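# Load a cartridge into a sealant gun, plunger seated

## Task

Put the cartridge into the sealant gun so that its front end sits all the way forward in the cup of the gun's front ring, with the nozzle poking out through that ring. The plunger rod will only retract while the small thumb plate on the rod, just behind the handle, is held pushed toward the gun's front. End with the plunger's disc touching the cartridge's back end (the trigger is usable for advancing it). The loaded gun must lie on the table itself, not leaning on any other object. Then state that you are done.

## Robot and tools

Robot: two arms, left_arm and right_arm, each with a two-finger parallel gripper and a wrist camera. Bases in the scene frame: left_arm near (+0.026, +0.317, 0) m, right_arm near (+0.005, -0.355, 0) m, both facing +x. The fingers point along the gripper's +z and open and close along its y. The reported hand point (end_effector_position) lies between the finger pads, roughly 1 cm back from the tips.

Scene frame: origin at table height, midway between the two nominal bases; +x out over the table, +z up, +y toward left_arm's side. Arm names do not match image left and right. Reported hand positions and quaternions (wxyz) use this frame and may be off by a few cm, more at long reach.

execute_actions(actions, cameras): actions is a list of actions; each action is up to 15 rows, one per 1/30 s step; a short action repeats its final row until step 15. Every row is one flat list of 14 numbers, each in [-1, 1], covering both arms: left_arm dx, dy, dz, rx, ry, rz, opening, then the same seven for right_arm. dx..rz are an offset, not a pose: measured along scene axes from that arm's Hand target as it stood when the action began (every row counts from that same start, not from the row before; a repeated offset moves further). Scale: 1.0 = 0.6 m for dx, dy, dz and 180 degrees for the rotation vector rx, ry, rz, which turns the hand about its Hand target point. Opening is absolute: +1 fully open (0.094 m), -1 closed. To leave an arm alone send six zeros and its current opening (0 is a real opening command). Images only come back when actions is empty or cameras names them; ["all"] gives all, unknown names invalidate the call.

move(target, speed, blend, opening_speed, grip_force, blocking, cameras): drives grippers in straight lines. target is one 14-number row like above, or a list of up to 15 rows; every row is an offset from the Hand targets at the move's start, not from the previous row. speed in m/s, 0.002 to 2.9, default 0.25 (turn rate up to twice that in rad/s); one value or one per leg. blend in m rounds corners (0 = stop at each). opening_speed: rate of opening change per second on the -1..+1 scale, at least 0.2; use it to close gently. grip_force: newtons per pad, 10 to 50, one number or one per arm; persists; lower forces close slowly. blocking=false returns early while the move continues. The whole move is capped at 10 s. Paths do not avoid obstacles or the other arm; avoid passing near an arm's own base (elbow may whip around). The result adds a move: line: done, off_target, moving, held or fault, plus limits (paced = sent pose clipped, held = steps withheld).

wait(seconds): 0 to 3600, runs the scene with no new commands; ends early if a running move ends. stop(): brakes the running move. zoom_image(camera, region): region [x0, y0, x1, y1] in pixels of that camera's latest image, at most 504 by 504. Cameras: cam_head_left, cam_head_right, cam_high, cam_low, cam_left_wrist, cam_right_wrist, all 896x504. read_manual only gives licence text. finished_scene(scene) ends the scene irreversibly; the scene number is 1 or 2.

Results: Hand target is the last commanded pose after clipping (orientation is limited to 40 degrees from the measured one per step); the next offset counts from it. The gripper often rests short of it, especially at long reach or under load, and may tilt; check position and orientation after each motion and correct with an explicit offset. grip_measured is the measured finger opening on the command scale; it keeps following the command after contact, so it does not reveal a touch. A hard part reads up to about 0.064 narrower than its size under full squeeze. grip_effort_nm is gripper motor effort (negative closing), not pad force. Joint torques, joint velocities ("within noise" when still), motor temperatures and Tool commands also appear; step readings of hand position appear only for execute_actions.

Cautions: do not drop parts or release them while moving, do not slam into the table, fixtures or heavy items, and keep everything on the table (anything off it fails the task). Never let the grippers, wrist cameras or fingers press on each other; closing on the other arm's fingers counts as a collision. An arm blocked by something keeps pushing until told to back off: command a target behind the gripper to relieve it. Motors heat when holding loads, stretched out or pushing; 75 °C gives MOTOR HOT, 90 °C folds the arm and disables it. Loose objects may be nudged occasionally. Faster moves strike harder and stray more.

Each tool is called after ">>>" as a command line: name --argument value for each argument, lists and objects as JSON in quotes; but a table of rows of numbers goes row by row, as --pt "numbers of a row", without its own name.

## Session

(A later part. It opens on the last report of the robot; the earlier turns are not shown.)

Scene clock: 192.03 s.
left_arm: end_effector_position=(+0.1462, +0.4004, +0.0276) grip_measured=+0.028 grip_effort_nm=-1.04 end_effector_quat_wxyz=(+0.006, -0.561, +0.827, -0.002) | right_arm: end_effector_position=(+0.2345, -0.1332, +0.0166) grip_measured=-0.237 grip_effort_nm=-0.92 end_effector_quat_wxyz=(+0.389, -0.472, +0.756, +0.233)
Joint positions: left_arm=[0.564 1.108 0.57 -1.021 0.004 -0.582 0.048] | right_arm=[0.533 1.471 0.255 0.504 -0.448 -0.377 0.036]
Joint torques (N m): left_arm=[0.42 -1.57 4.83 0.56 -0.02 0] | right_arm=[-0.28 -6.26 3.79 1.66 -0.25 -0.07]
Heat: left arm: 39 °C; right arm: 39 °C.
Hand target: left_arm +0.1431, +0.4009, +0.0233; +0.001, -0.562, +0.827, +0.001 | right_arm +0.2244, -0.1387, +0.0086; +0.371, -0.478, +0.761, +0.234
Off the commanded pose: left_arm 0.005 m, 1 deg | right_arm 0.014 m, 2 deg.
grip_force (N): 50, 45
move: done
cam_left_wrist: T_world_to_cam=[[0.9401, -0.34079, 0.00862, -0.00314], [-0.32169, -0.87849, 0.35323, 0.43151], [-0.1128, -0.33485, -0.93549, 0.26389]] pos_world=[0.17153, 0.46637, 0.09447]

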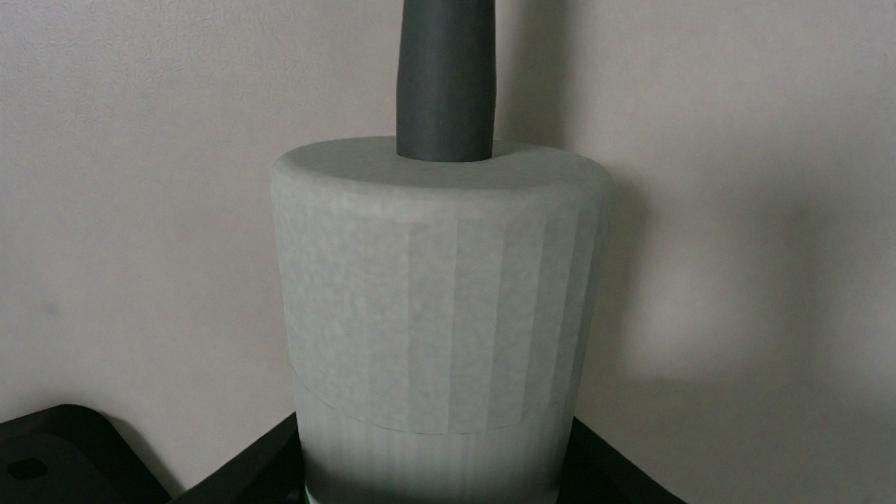

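>>> move --pt "0 0 0.0 0 0 0 0.5 0 0 0 0 0 0 -0.35" --pt "0 0 0.035 0 0 0 0.5 0 0 0 0 0 0 -0.35" --pt "0 0 0.0085 0 0 0 0.5 0 0 0 0 0 0 -0.35" --pt "0 0 0.0085 0 0 0 -0.05 0 0 0 0 0 0 -0.35" --speed '[0.08,0.1,0.1,0.1]' --cameras '["cam_left_wrist"]'

Scene clock: 194.97 s.
left_arm: end_effector_position=(+0.1463, +0.4005, +0.0332) grip_measured=+0.013 grip_effort_nm=-1.04 end_effector_quat_wxyz=(+0.007, -0.561, +0.828, -0.002) | right_arm: end_effector_position=(+0.2345, -0.1332, +0.0166) grip_measured=-0.237 grip_effort_nm=-0.93 end_effector_quat_wxyz=(+0.389, -0.472, +0.756, +0.233)
Joint positions: left_arm=[0.564 1.098 0.587 -1.046 0.004 -0.581 0.048] | right_arm=[0.533 1.471 0.255 0.504 -0.448 -0.377 0.036]
Joint torques (N m): left_arm=[0.38 -1.35 4.81 0.57 -0.03 -0.03] | right_arm=[-0.31 -6.24 3.78 1.66 -0.25 -0.07]
Heat: left arm: 38 °C; right arm: 39 °C.
Hand target: left_arm +0.1430, +0.4009, +0.0284; +0.000, -0.561, +0.828, +0.001 | right_arm +0.2244, -0.1387, +0.0086; +0.371, -0.478, +0.761, +0.234
Off the commanded pose: left_arm 0.006 m, 1 deg | right_arm 0.014 m, 2 deg.
grip_force (N): 50, 45
move: done
cam_left_wrist: T_world_to_cam=[[0.93957, -0.34221, 0.01012, -0.00271], [-0.32377, -0.87854, 0.35119, 0.43003], [-0.11129, -0.33324, -0.93625, 0.26827]] pos_world=[0.17163, 0.46627, 0.10018]

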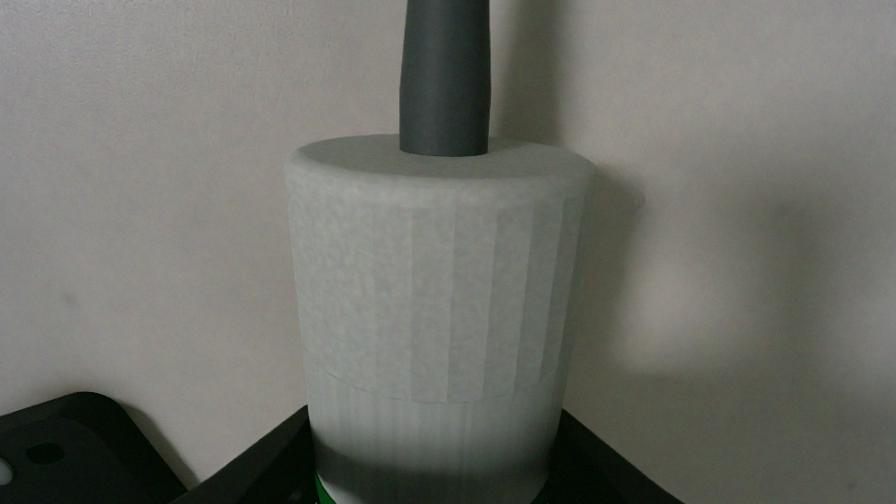

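>>> move --pt "0 0 0.169 0 0 0 -0.05 0 0 0 0 0 0 -0.35" --pt "0.4265 -0.3022 0.169 -0.0502 0.024 -0.0322 -0.05 0 0 0 0 0 0 -0.35" --speed '[0.08,0.13]' --cameras '["cam_left_wrist","cam_high","cam_low"]'

Scene clock: 200.43 s.
left_arm: end_effector_position=(+0.3861, +0.2325, +0.1209) grip_measured=+0.012 grip_effort_nm=-1.04 end_effector_quat_wxyz=(-0.080, -0.505, +0.860, -0.008) | right_arm: end_effector_position=(+0.2345, -0.1332, +0.0166) grip_measured=-0.237 grip_effort_nm=-0.93 end_effector_quat_wxyz=(+0.389, -0.471, +0.756, +0.233)
Joint positions: left_arm=[-0.223 2.067 1.908 -1.524 0.116 -1.232 0.048] | right_arm=[0.533 1.471 0.255 0.504 -0.448 -0.376 0.036]
Joint torques (N m): left_arm=[-0.8 -12.45 10.11 0.23 0.58 -0.39] | right_arm=[-0.31 -6.28 3.79 1.66 -0.26 -0.09]
Heat: left arm: 38 °C; right arm: 39 °C.
Hand target: left_arm +0.3989, +0.2196, +0.1299; -0.075, -0.517, +0.852, -0.043 | right_arm +0.2244, -0.1387, +0.0086; +0.371, -0.478, +0.761, +0.234
Off the commanded pose: left_arm 0.020 m, 4 deg | right_arm 0.014 m, 2 deg.
grip_force (N): 50, 45
move: off_target (left_arm)
cam_left_wrist: T_world_to_cam=[[0.88281, -0.46404, -0.07294, -0.22604], [-0.374, -0.78831, 0.48855, 0.31107], [-0.28421, -0.40402, -0.86948, 0.39631]] pos_world=[0.42853, 0.30044, 0.17612]
Images, in order (width x height): cam_high 896x504, cam_low 896x504, cam_left_wrist 896x504.

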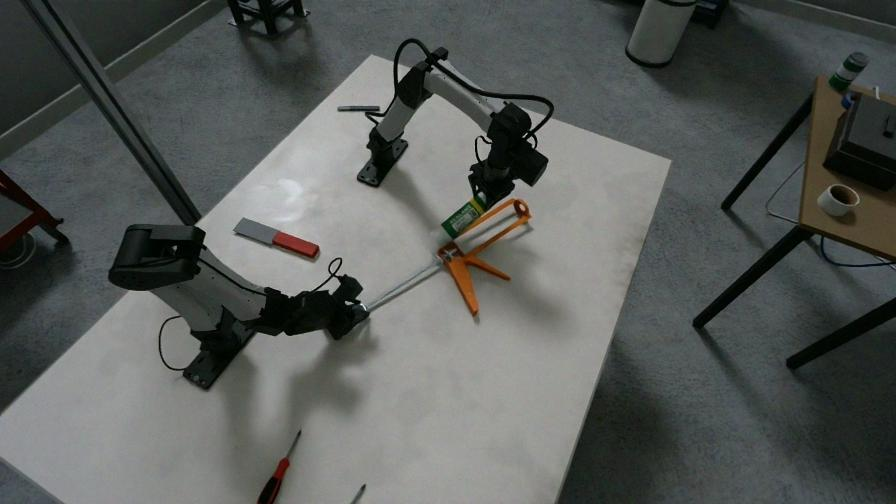

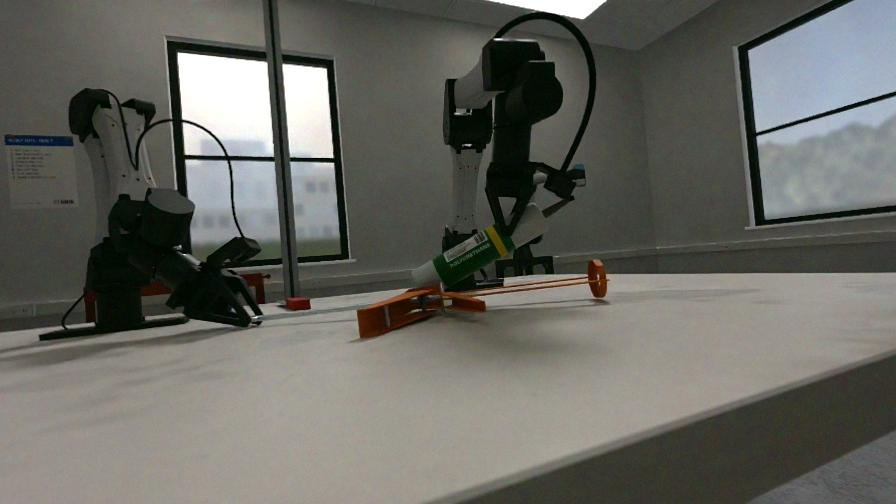

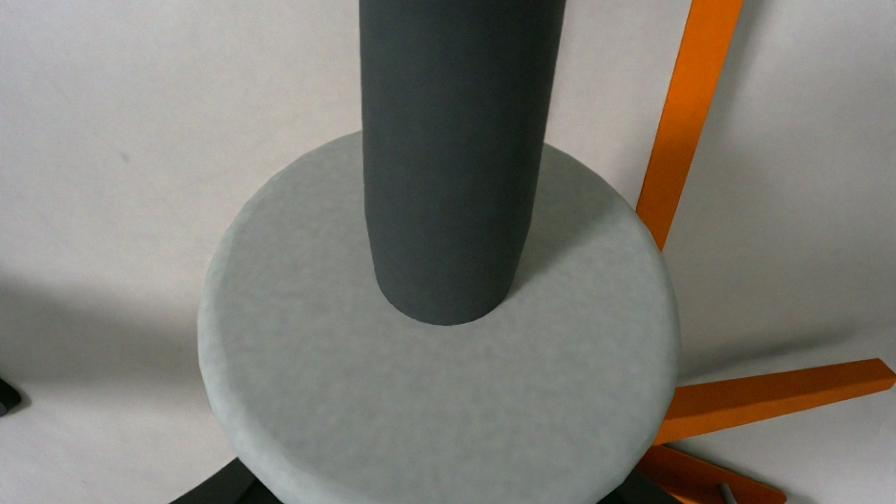

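>>> move --pt "-0.03 0.05 0.03 0 0 0 -0.05 0 0 0 0 0 0 -0.35" --pt "-0.215 0.3007 0.01 0.0488 -0.0265 0 -0.05 0 0 0 0 0 0 -0.35" --pt "-0.215 0.3007 -0.163 0.0488 -0.0265 0 -0.05 0 0 0 0 0 0 -0.35" --speed '[0.06,0.15,0.06]' --cameras '["cam_left_wrist","cam_high","cam_low"]'

Scene clock: 206.00 s.
left_arm: end_effector_position=(+0.2670, +0.3974, +0.0381) grip_measured=+0.000 grip_effort_nm=-1.03 end_effector_quat_wxyz=(-0.005, -0.518, +0.855, +0.003) | right_arm: end_effector_position=(+0.2345, -0.1332, +0.0166) grip_measured=-0.237 grip_effort_nm=-0.92 end_effector_quat_wxyz=(+0.389, -0.471, +0.756, +0.233)
Joint positions: left_arm=[0.272 1.578 0.967 -0.971 -0.004 -0.77 0.047] | right_arm=[0.533 1.471 0.255 0.504 -0.448 -0.376 0.036]
Joint torques (N m): left_arm=[0.36 -6.31 4.64 0.79 0.03 -0.03] | right_arm=[-0.29 -6.28 3.81 1.66 -0.26 -0.09]
Heat: left arm: 39 °C; right arm: 39 °C.
Hand target: left_arm +0.2699, +0.4000, +0.0320; +0.000, -0.519, +0.855, +0.001 | right_arm +0.2244, -0.1387, +0.0086; +0.371, -0.478, +0.761, +0.234
Off the commanded pose: left_arm 0.007 m, 1 deg | right_arm 0.014 m, 2 deg.
grip_force (N): 50, 45
move: done
cam_left_wrist: T_world_to_cam=[[0.89973, -0.43628, -0.01227, -0.06836], [-0.40224, -0.83978, 0.36466, 0.46973], [-0.1694, -0.32316, -0.93106, 0.29663]] pos_world=[0.3007, 0.4605, 0.10405]
Images, in order (width x height): cam_high 896x504, cam_low 896x504, cam_left_wrist 896x504.

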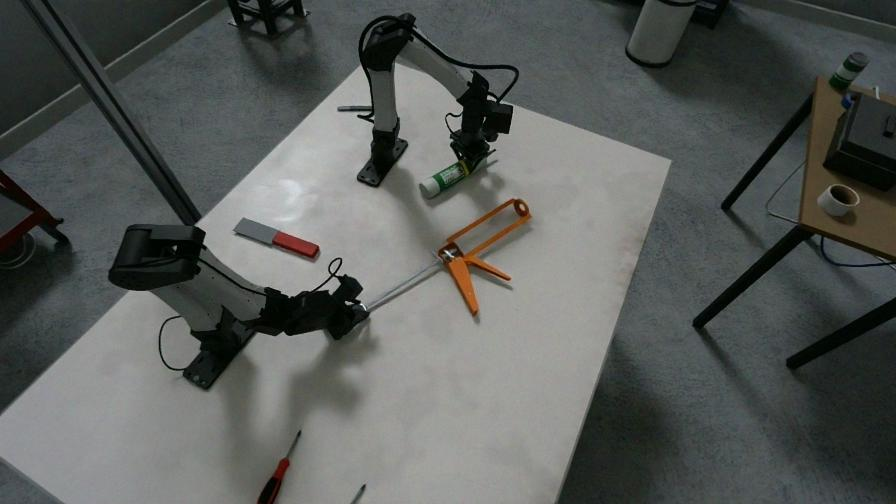

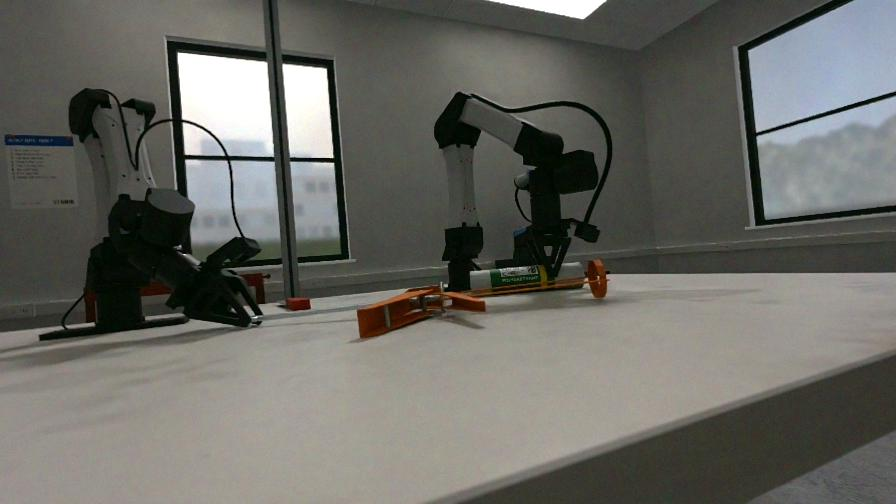

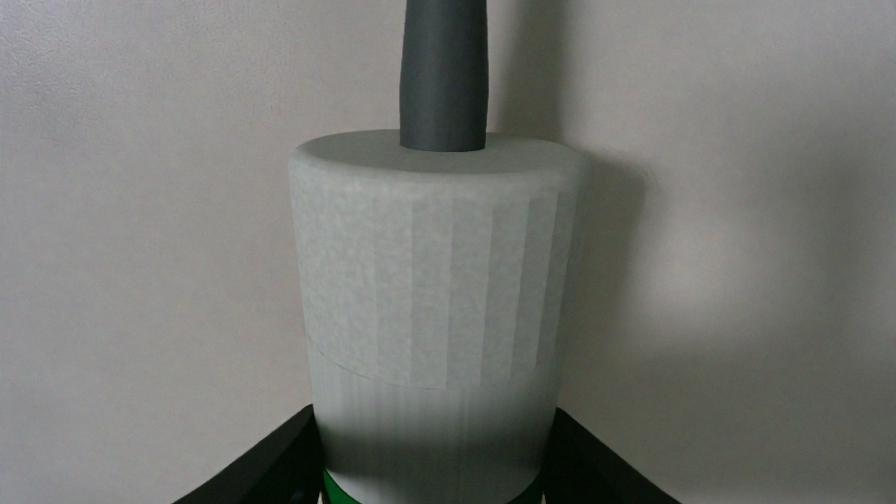

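>>> move --pt "0 0 0.0 0 0 0 0.7 0 0 0 0 0 0 -0.35" --pt "-0.0355 -0.0642 0.035 0 0 0 0.7 0 0 0 0 0 0 -0.35" --pt "-0.0355 -0.0642 -0.0075 0 0 0 0.7 0 0 0 0 0 0 -0.35" --pt "-0.0355 -0.0642 -0.0075 0 0 0 -0.05 0 0 0 0 0 0 -0.35" --speed '[0.08,0.1,0.1,0.1]' --cameras '["cam_left_wrist","cam_low"]'

Scene clock: 209.43 s.
left_arm: end_effector_position=(+0.2509, +0.3643, +0.0332) grip_measured=+0.019 grip_effort_nm=-1.04 end_effector_quat_wxyz=(+0.008, -0.517, +0.856, -0.001) | right_arm: end_effector_position=(+0.2345, -0.1332, +0.0166) grip_measured=-0.237 grip_effort_nm=-0.92 end_effector_quat_wxyz=(+0.389, -0.471, +0.756, +0.233)
Joint positions: left_arm=[0.157 1.466 0.84 -0.93 -0.003 -0.883 0.048] | right_arm=[0.533 1.471 0.255 0.504 -0.448 -0.376 0.036]
Joint velocities: left_arm=[-0.007 -0.012 -0.007 -0.007 0.154 -0.051 0.002] | right_arm=[within noise]
Joint torques (N m): left_arm=[-1.06 -4.89 4.71 0.55 0.03 -0.2] | right_arm=[-0.31 -6.27 3.79 1.66 -0.26 -0.09]
Heat: left arm: 38 °C; right arm: 39 °C.
Hand target: left_arm +0.2487, +0.3615, +0.0276; +0.000, -0.519, +0.855, +0.000 | right_arm +0.2244, -0.1387, +0.0086; +0.371, -0.478, +0.761, +0.234
Off the commanded pose: left_arm 0.007 m, 1 deg | right_arm 0.014 m, 2 deg.
grip_force (N): 50, 45
move: done
cam_left_wrist: T_world_to_cam=[[0.89862, -0.43866, 0.00828, -0.06784], [-0.41372, -0.84096, 0.34875, 0.44106], [-0.14602, -0.31681, -0.93718, 0.27064]] pos_world=[0.28296, 0.42689, 0.10038]
Images, in order (width x height): cam_low 896x504, cam_left_wrist 896x504.

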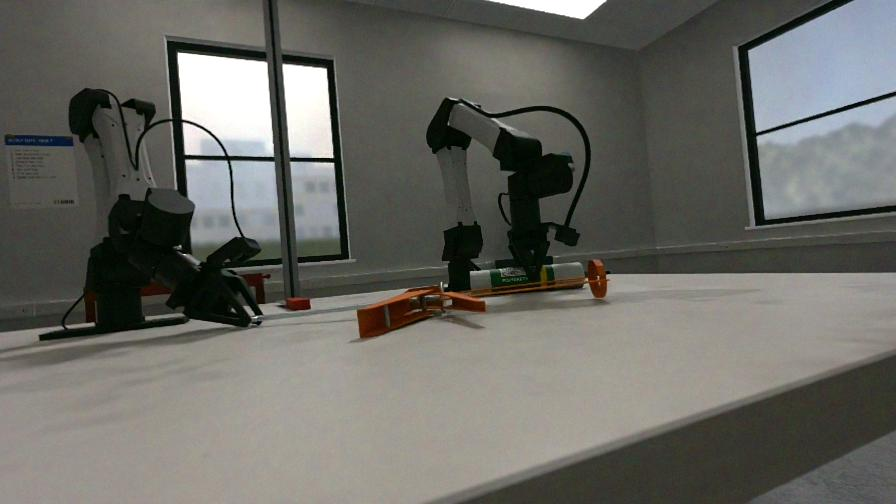

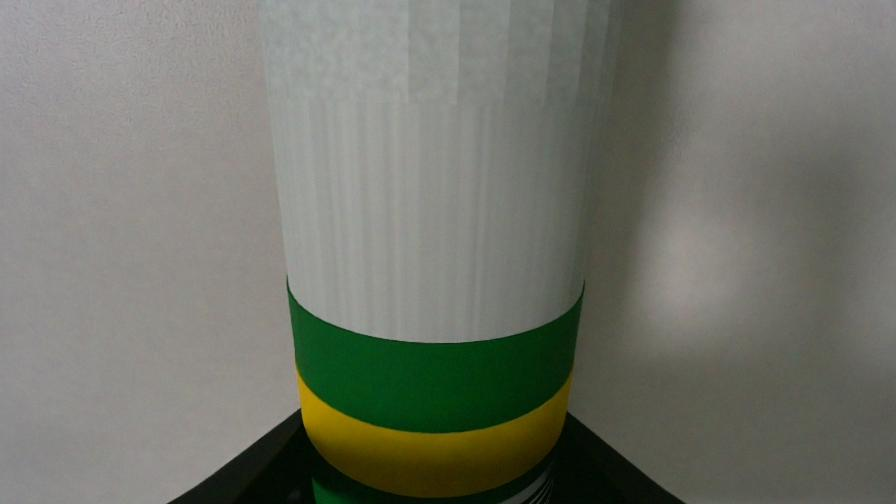

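>>> move --target '[0,0,0.17,0,0,0,-0.08,0,0,0,0,0,0,-0.35]' --speed 0.08 --cameras '["cam_left_wrist","cam_low","cam_high"]'

>>> zoom_image --camera "cam_low" --region '[340, 120, 680, 350]'

Scene clock: 211.67 s.
left_arm: end_effector_position=(+0.2429, +0.3626, +0.1142) grip_measured=+0.019 grip_effort_nm=-1.04 end_effector_quat_wxyz=(-0.020, -0.517, +0.856, +0.009) | right_arm: end_effector_position=(+0.2345, -0.1332, +0.0166) grip_measured=-0.237 grip_effort_nm=-0.92 end_effector_quat_wxyz=(+0.389, -0.471, +0.756, +0.233)
Joint positions: left_arm=[0.157 1.421 1.131 -1.325 -0.003 -0.883 0.048] | right_arm=[0.533 1.471 0.255 0.504 -0.448 -0.376 0.036]
Joint torques (N m): left_arm=[-1.05 -8.38 9.99 0.07 0.06 -0.2] | right_arm=[-0.32 -6.26 3.79 1.66 -0.26 -0.09]
Heat: left arm: 38 °C; right arm: 39 °C.
Hand target: left_arm +0.2487, +0.3615, +0.1296; +0.000, -0.519, +0.855, +0.000 | right_arm +0.2244, -0.1387, +0.0086; +0.371, -0.478, +0.761, +0.234
Off the commanded pose: left_arm 0.017 m, 3 deg | right_arm 0.014 m, 2 deg.
grip_force (N): 50, 45
move: off_target (left_arm)
cam_left_wrist: T_world_to_cam=[[0.89771, -0.4389, -0.03849, -0.05639], [-0.39262, -0.83656, 0.38211, 0.39758], [-0.19991, -0.32792, -0.92331, 0.36035]] pos_world=[0.27876, 0.42601, 0.17862]
Images, in order (width x height): cam_high 896x504, cam_low 896x504, cam_left_wrist 896x504.

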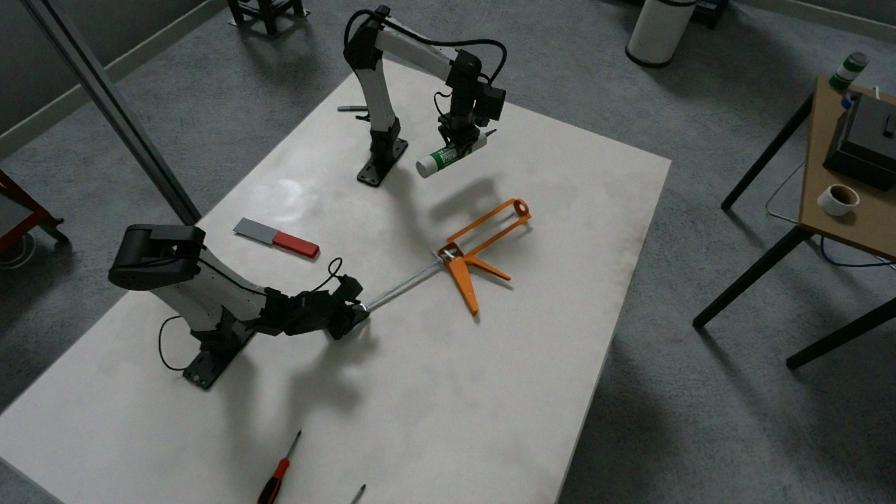

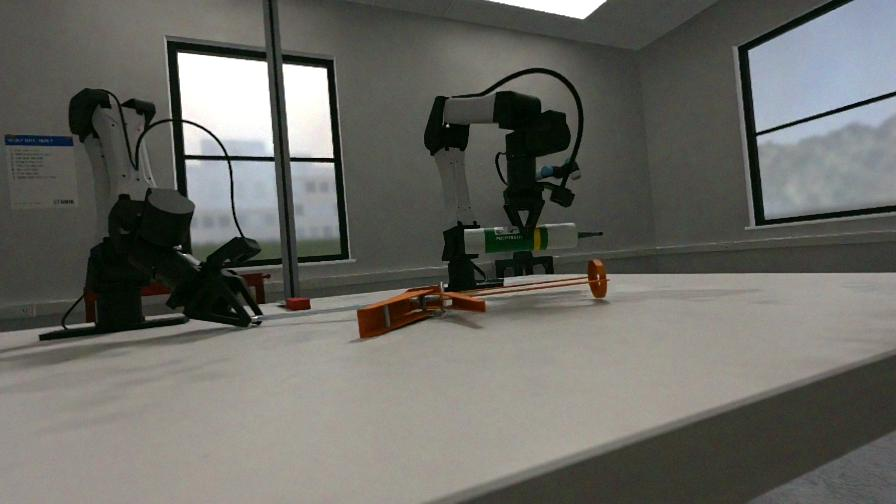

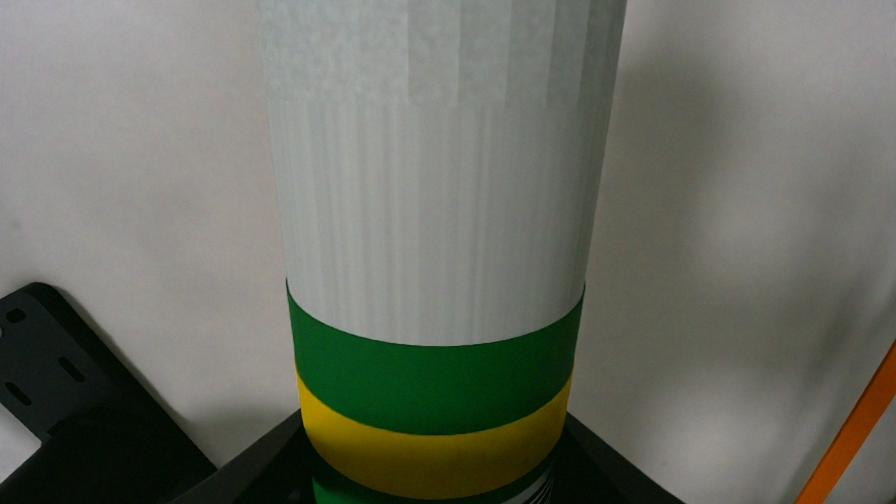

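Scaled by 1.482 from the camera's image (finer frame: 1280x720).

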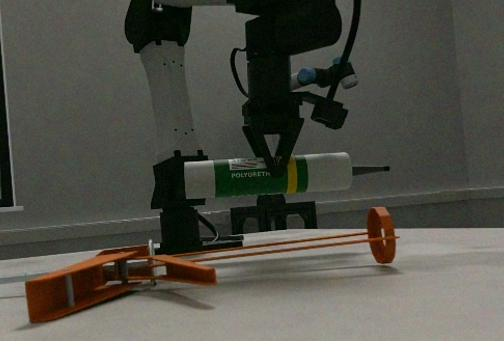

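>>> move --pt "0.2217 -0.2898 0.02 -0.0488 0.0265 0 -0.08 0 0 0 0 0 0 -0.35" --speed 0.12 --cameras '["cam_left_wrist","cam_low","cam_high"]'

>>> zoom_image --camera "cam_low" --region '[400, 150, 680, 330]'

>>> zoom_image --camera "cam_high" --region '[410, 120, 570, 280]'

Scene clock: 215.07 s.
left_arm: end_effector_position=(+0.3800, +0.1944, +0.1328) grip_measured=+0.019 grip_effort_nm=-1.04 end_effector_quat_wxyz=(-0.069, -0.513, +0.855, -0.030) | right_arm: end_effector_position=(+0.2345, -0.1332, +0.0166) grip_measured=-0.237 grip_effort_nm=-0.92 end_effector_quat_wxyz=(+0.389, -0.471, +0.756, +0.233)
Joint positions: left_arm=[-0.314 2.025 1.897 -1.493 0.142 -1.344 0.048] | right_arm=[0.533 1.471 0.255 0.504 -0.448 -0.376 0.036]
Joint torques (N m): left_arm=[-0.7 -12.16 9.77 0 0.37 -0.19] | right_arm=[-0.31 -6.27 3.77 1.66 -0.26 -0.08]
Heat: left arm: 38 °C; right arm: 39 °C.
Hand target: left_arm +0.3817, +0.1876, +0.1415; -0.075, -0.517, +0.852, -0.043 | right_arm +0.2244, -0.1387, +0.0086; +0.371, -0.478, +0.761, +0.234
Off the commanded pose: left_arm 0.011 m, 2 deg | right_arm 0.014 m, 2 deg.
grip_force (N): 50, 45
move: off_target (left_arm)
cam_left_wrist: T_world_to_cam=[[0.89472, -0.44594, -0.0246, -0.2519], [-0.37694, -0.78351, 0.49399, 0.27246], [-0.23956, -0.43271, -0.86912, 0.37798]] pos_world=[0.41863, 0.2647, 0.18773]
Images, in order (width x height): cam_high 896x504, cam_low 896x504, cam_left_wrist 896x504.

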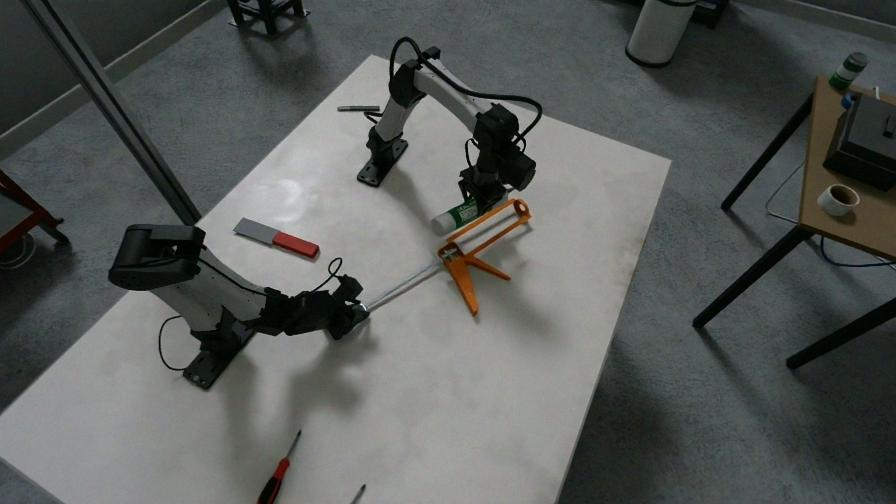

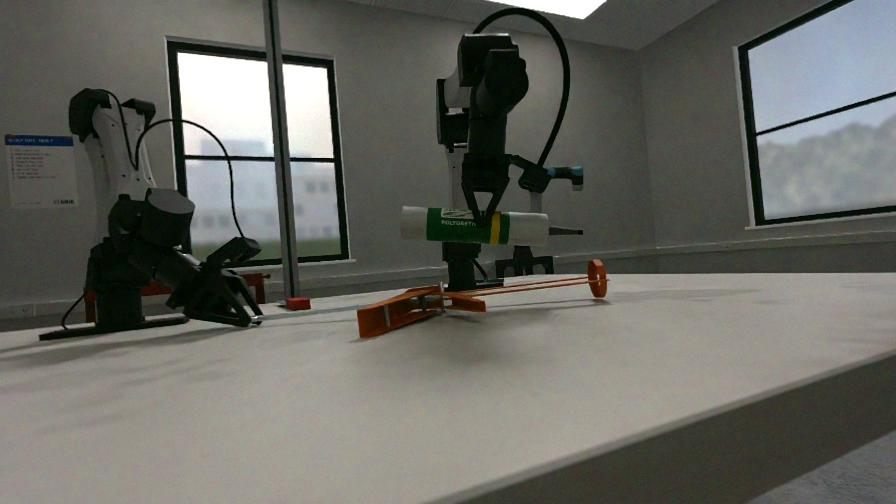

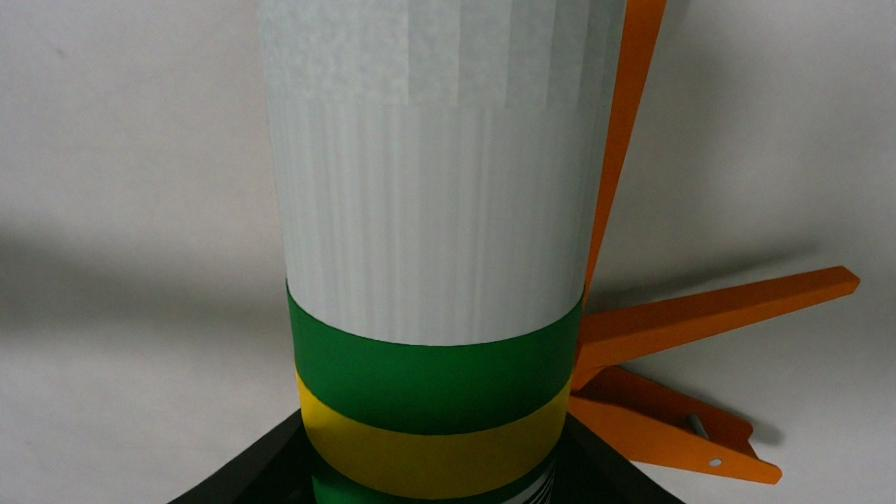

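Scaled by 1.800 from the camera's image (finer frame: 1280x720).

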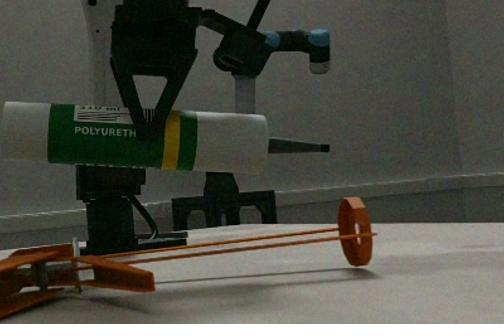

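Scaled by 3.150 from the camera's image (finer frame: 1280x720).

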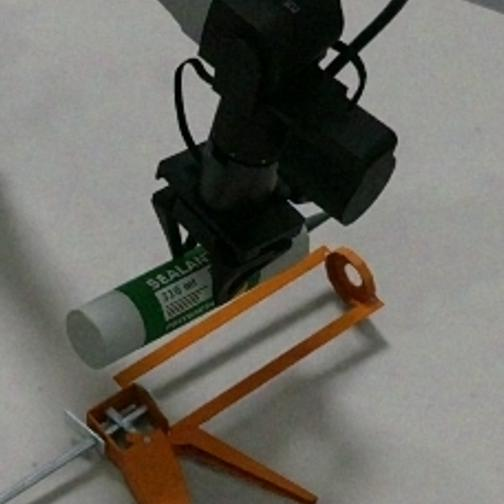

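>>> zoom_image --camera "cam_left_wrist" --region '[540, 0, 740, 330]'

Scaled by 1.527 from the camera's image (finer frame: 1280x720).

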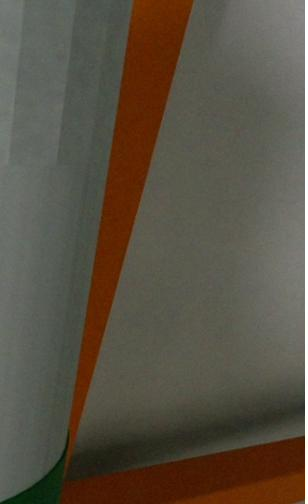

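>>> move --pt "0.0395 -0.0215 0 0 0 0 -0.08 0 0 0 0 0 0 -0.35" --pt "0.0395 -0.0215 -0.055 0 0 0 -0.08 0 0 0 0 0 0 -0.35" --speed 0.08 --cameras '["cam_left_wrist","cam_low","cam_high"]'

>>> zoom_image --camera "cam_low" --region '[400, 150, 680, 330]'

>>> zoom_image --camera "cam_high" --region '[430, 150, 560, 280]'

Scene clock: 220.63 s.
left_arm: end_effector_position=(+0.4090, +0.1819, +0.1051) grip_measured=+0.019 grip_effort_nm=-1.04 end_effector_quat_wxyz=(-0.066, -0.514, +0.854, -0.033) | right_arm: end_effector_position=(+0.2345, -0.1332, +0.0166) grip_measured=-0.237 grip_effort_nm=-0.92 end_effector_quat_wxyz=(+0.389, -0.471, +0.756, +0.233)
Joint positions: left_arm=[-0.325 2.149 1.974 -1.439 0.142 -1.36 0.048] | right_arm=[0.533 1.471 0.255 0.504 -0.448 -0.376 0.036]
Joint torques (N m): left_arm=[-1.07 -15.06 5.64 0.3 0.38 -0.21] | right_arm=[-0.27 -6.27 3.78 1.66 -0.26 -0.1]
Heat: left arm: 39 °C; right arm: 39 °C.
Hand target: left_arm +0.4053, +0.1747, +0.1085; -0.075, -0.517, +0.852, -0.043 | right_arm +0.2244, -0.1387, +0.0086; +0.371, -0.478, +0.761, +0.234
Off the commanded pose: left_arm 0.009 m, 2 deg | right_arm 0.014 m, 2 deg.
grip_force (N): 50, 45
move: done
cam_left_wrist: T_world_to_cam=[[0.897, -0.44166, -0.01792, -0.28649], [-0.37655, -0.78474, 0.49233, 0.28751], [-0.2315, -0.43488, -0.87023, 0.35279]] pos_world=[0.44692, 0.25251, 0.16033]
Images, in order (width x height): cam_high 896x504, cam_low 896x504, cam_left_wrist 896x504.

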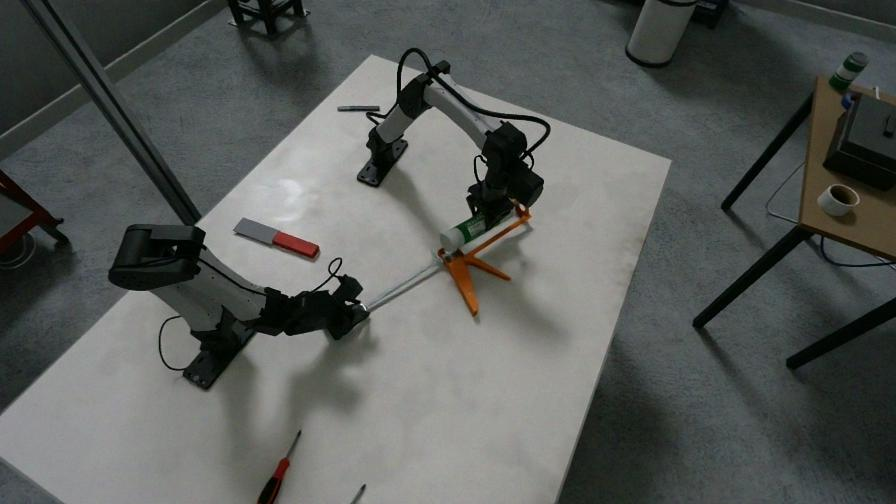

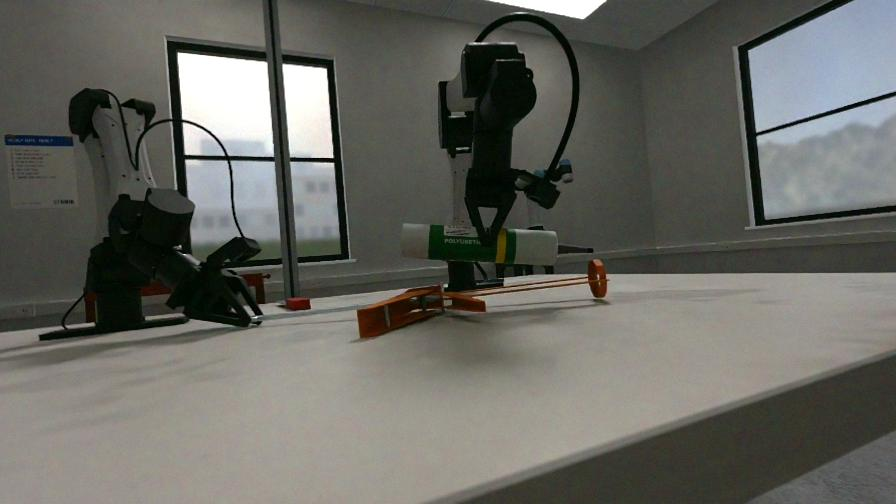

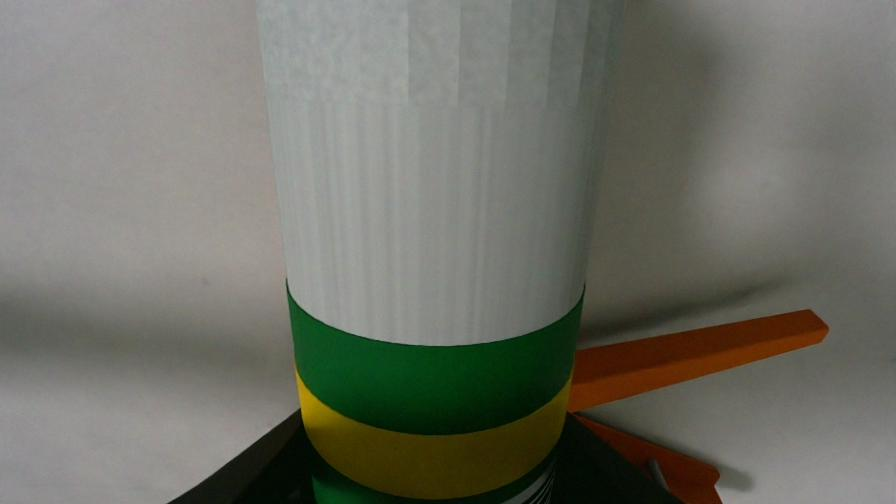

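Scaled by 1.800 from the camera's image (finer frame: 1280x720).

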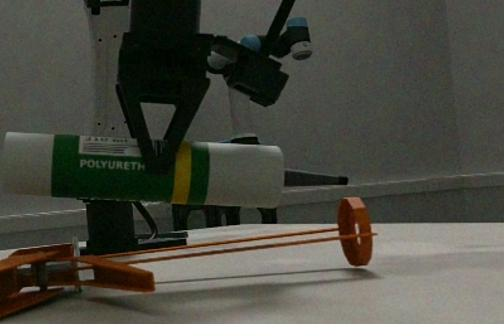

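Scaled by 3.877 from the camera's image (finer frame: 1280x720).

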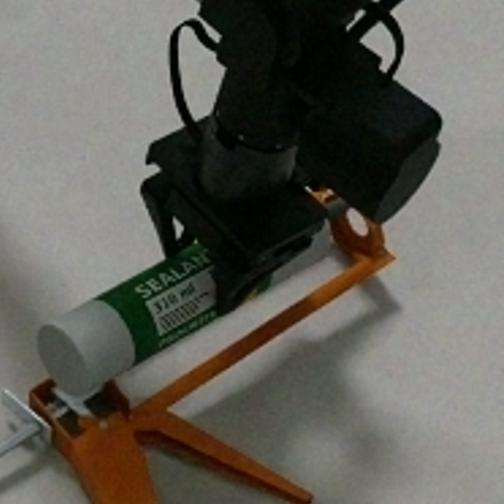

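>>> zoom_image --camera "cam_high" --region '[495, 185, 545, 235]'

>>> zoom_image --camera "cam_low" --region '[550, 230, 620, 310]'

Scaled by 10.080 from the camera's image (finer frame: 1280x720).

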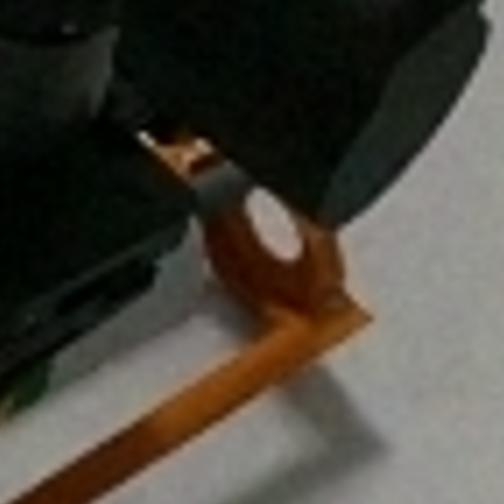

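Scaled by 6.300 from the camera's image (finer frame: 1280x720).

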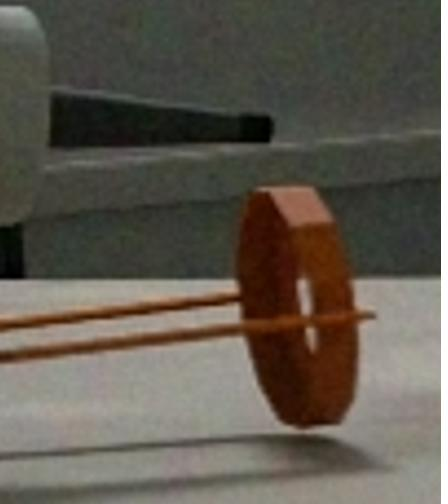

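>>> move --target '[-0.0183,-0.0092,-0.008,0,0,0,-0.08,0,0,0,0,0,0,-0.35]' --speed 0.06

Scene clock: 222.60 s.
left_arm: end_effector_position=(+0.3975, +0.1749, +0.0837) grip_measured=+0.019 grip_effort_nm=-1.04 end_effector_quat_wxyz=(-0.080, -0.513, +0.854, -0.019) | right_arm: end_effector_position=(+0.2345, -0.1332, +0.0166) grip_measured=-0.237 grip_effort_nm=-0.92 end_effector_quat_wxyz=(+0.389, -0.471, +0.756, +0.233)
Joint positions: left_arm=[-0.349 2.149 1.887 -1.387 0.145 -1.379 0.048] | right_arm=[0.533 1.471 0.255 0.504 -0.448 -0.376 0.036]
Joint torques (N m): left_arm=[-0.73 -19.34 5.5 0.11 0.36 -0.14] | right_arm=[-0.29 -6.26 3.78 1.66 -0.26 -0.09]
Heat: left arm: 39 °C; right arm: 39 °C.
Hand target: left_arm +0.3944, +0.1692, +0.1038; -0.075, -0.517, +0.852, -0.044 | right_arm +0.2244, -0.1387, +0.0086; +0.371, -0.478, +0.761, +0.234
Off the commanded pose: left_arm 0.021 m, 3 deg | right_arm 0.014 m, 2 deg.
grip_force (N): 50, 45
move: off_target (left_arm)

>>> wait --seconds 0.1 --cameras '["cam_high","cam_low","cam_left_wrist"]'

>>> zoom_image --camera "cam_low" --region '[550, 230, 620, 310]'

>>> zoom_image --camera "cam_high" --region '[495, 185, 545, 235]'

>>> zoom_image --camera "cam_low" --region '[380, 200, 620, 320]'

Scene clock: 223.10 s.
left_arm: end_effector_position=(+0.3975, +0.1749, +0.0837) grip_measured=+0.019 grip_effort_nm=-1.04 end_effector_quat_wxyz=(-0.080, -0.513, +0.854, -0.019) | right_arm: end_effector_position=(+0.2345, -0.1332, +0.0166) grip_measured=-0.237 grip_effort_nm=-0.92 end_effector_quat_wxyz=(+0.389, -0.471, +0.756, +0.233)
Joint positions: left_arm=[-0.349 2.149 1.887 -1.387 0.145 -1.38 0.048] | right_arm=[0.533 1.471 0.255 0.504 -0.448 -0.376 0.036]
Joint torques (N m): left_arm=[-0.76 -19.21 5.56 0.12 0.36 -0.21] | right_arm=[-0.29 -6.27 3.79 1.66 -0.26 -0.09]
Heat: left arm: 40 °C; right arm: 39 °C.
Hand target: left_arm +0.3944, +0.1692, +0.1038; -0.075, -0.517, +0.852, -0.043 | right_arm +0.2244, -0.1387, +0.0086; +0.371, -0.478, +0.761, +0.234
Tool commands: left_gripper/opening=-0.08 right_gripper/opening=-0.35
Off the commanded pose: left_arm 0.021 m, 3 deg | right_arm 0.014 m, 2 deg.
grip_force (N): 50, 45
wait: 0.10 s; at rest from the start
cam_left_wrist: T_world_to_cam=[[0.89372, -0.4451, -0.05609, -0.27455], [-0.36107, -0.78786, 0.4989, 0.28203], [-0.26625, -0.42563, -0.86484, 0.34019]] pos_world=[0.43778, 0.24479, 0.13811]

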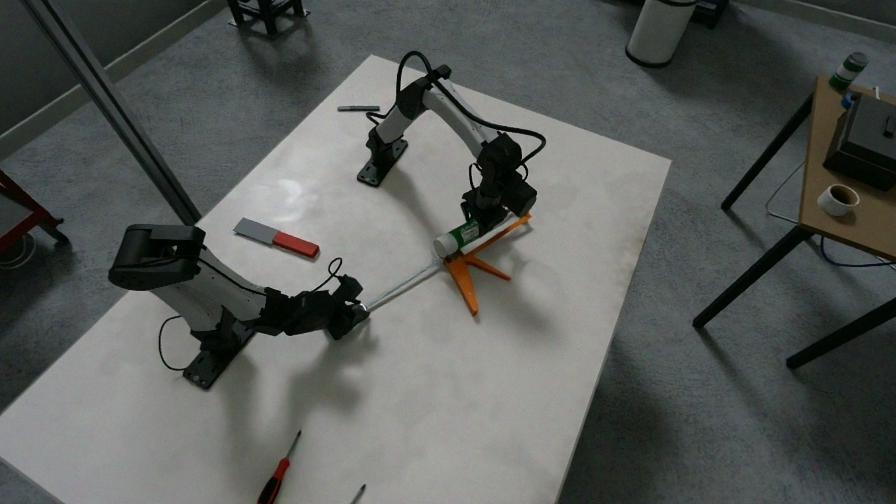

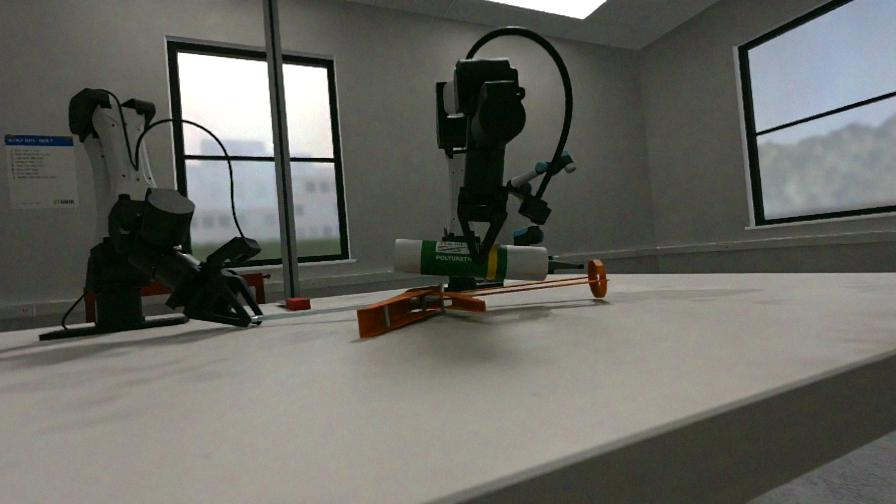

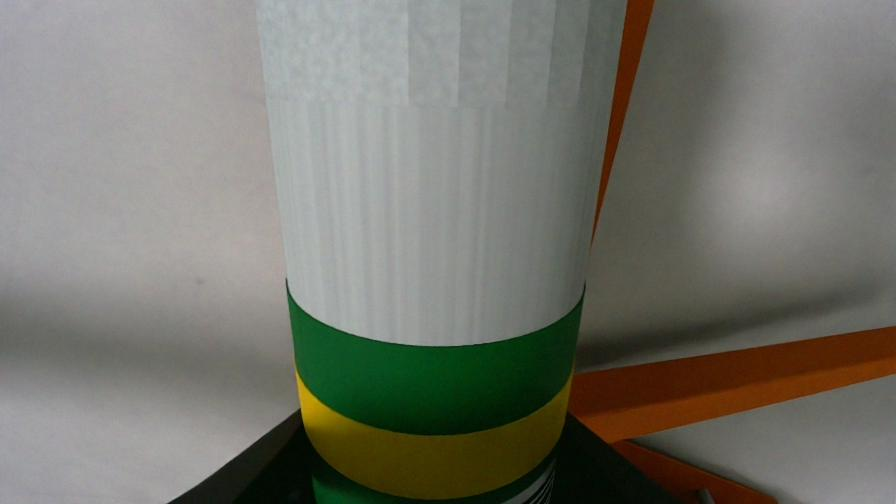

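Scaled by 6.300 from the camera's image (finer frame: 1280x720).

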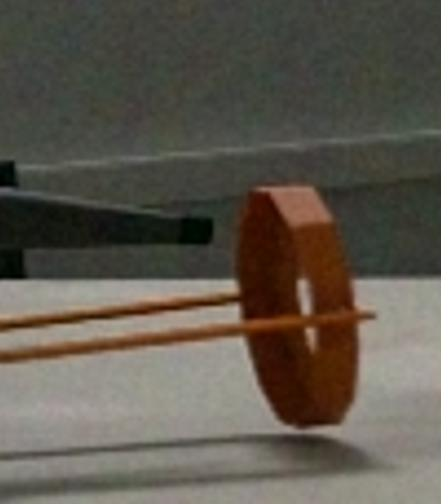

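Scaled by 10.080 from the camera's image (finer frame: 1280x720).

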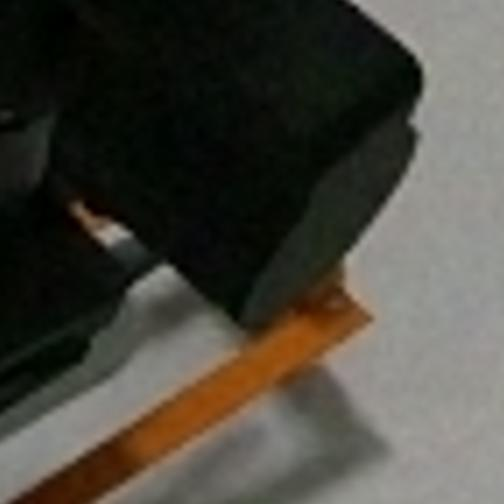

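Scaled by 2.100 from the camera's image (finer frame: 1280x720).

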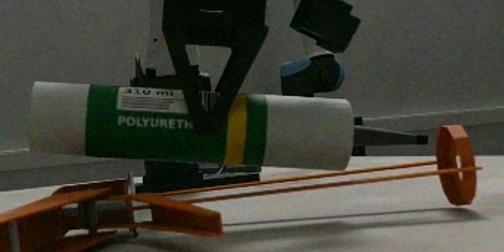

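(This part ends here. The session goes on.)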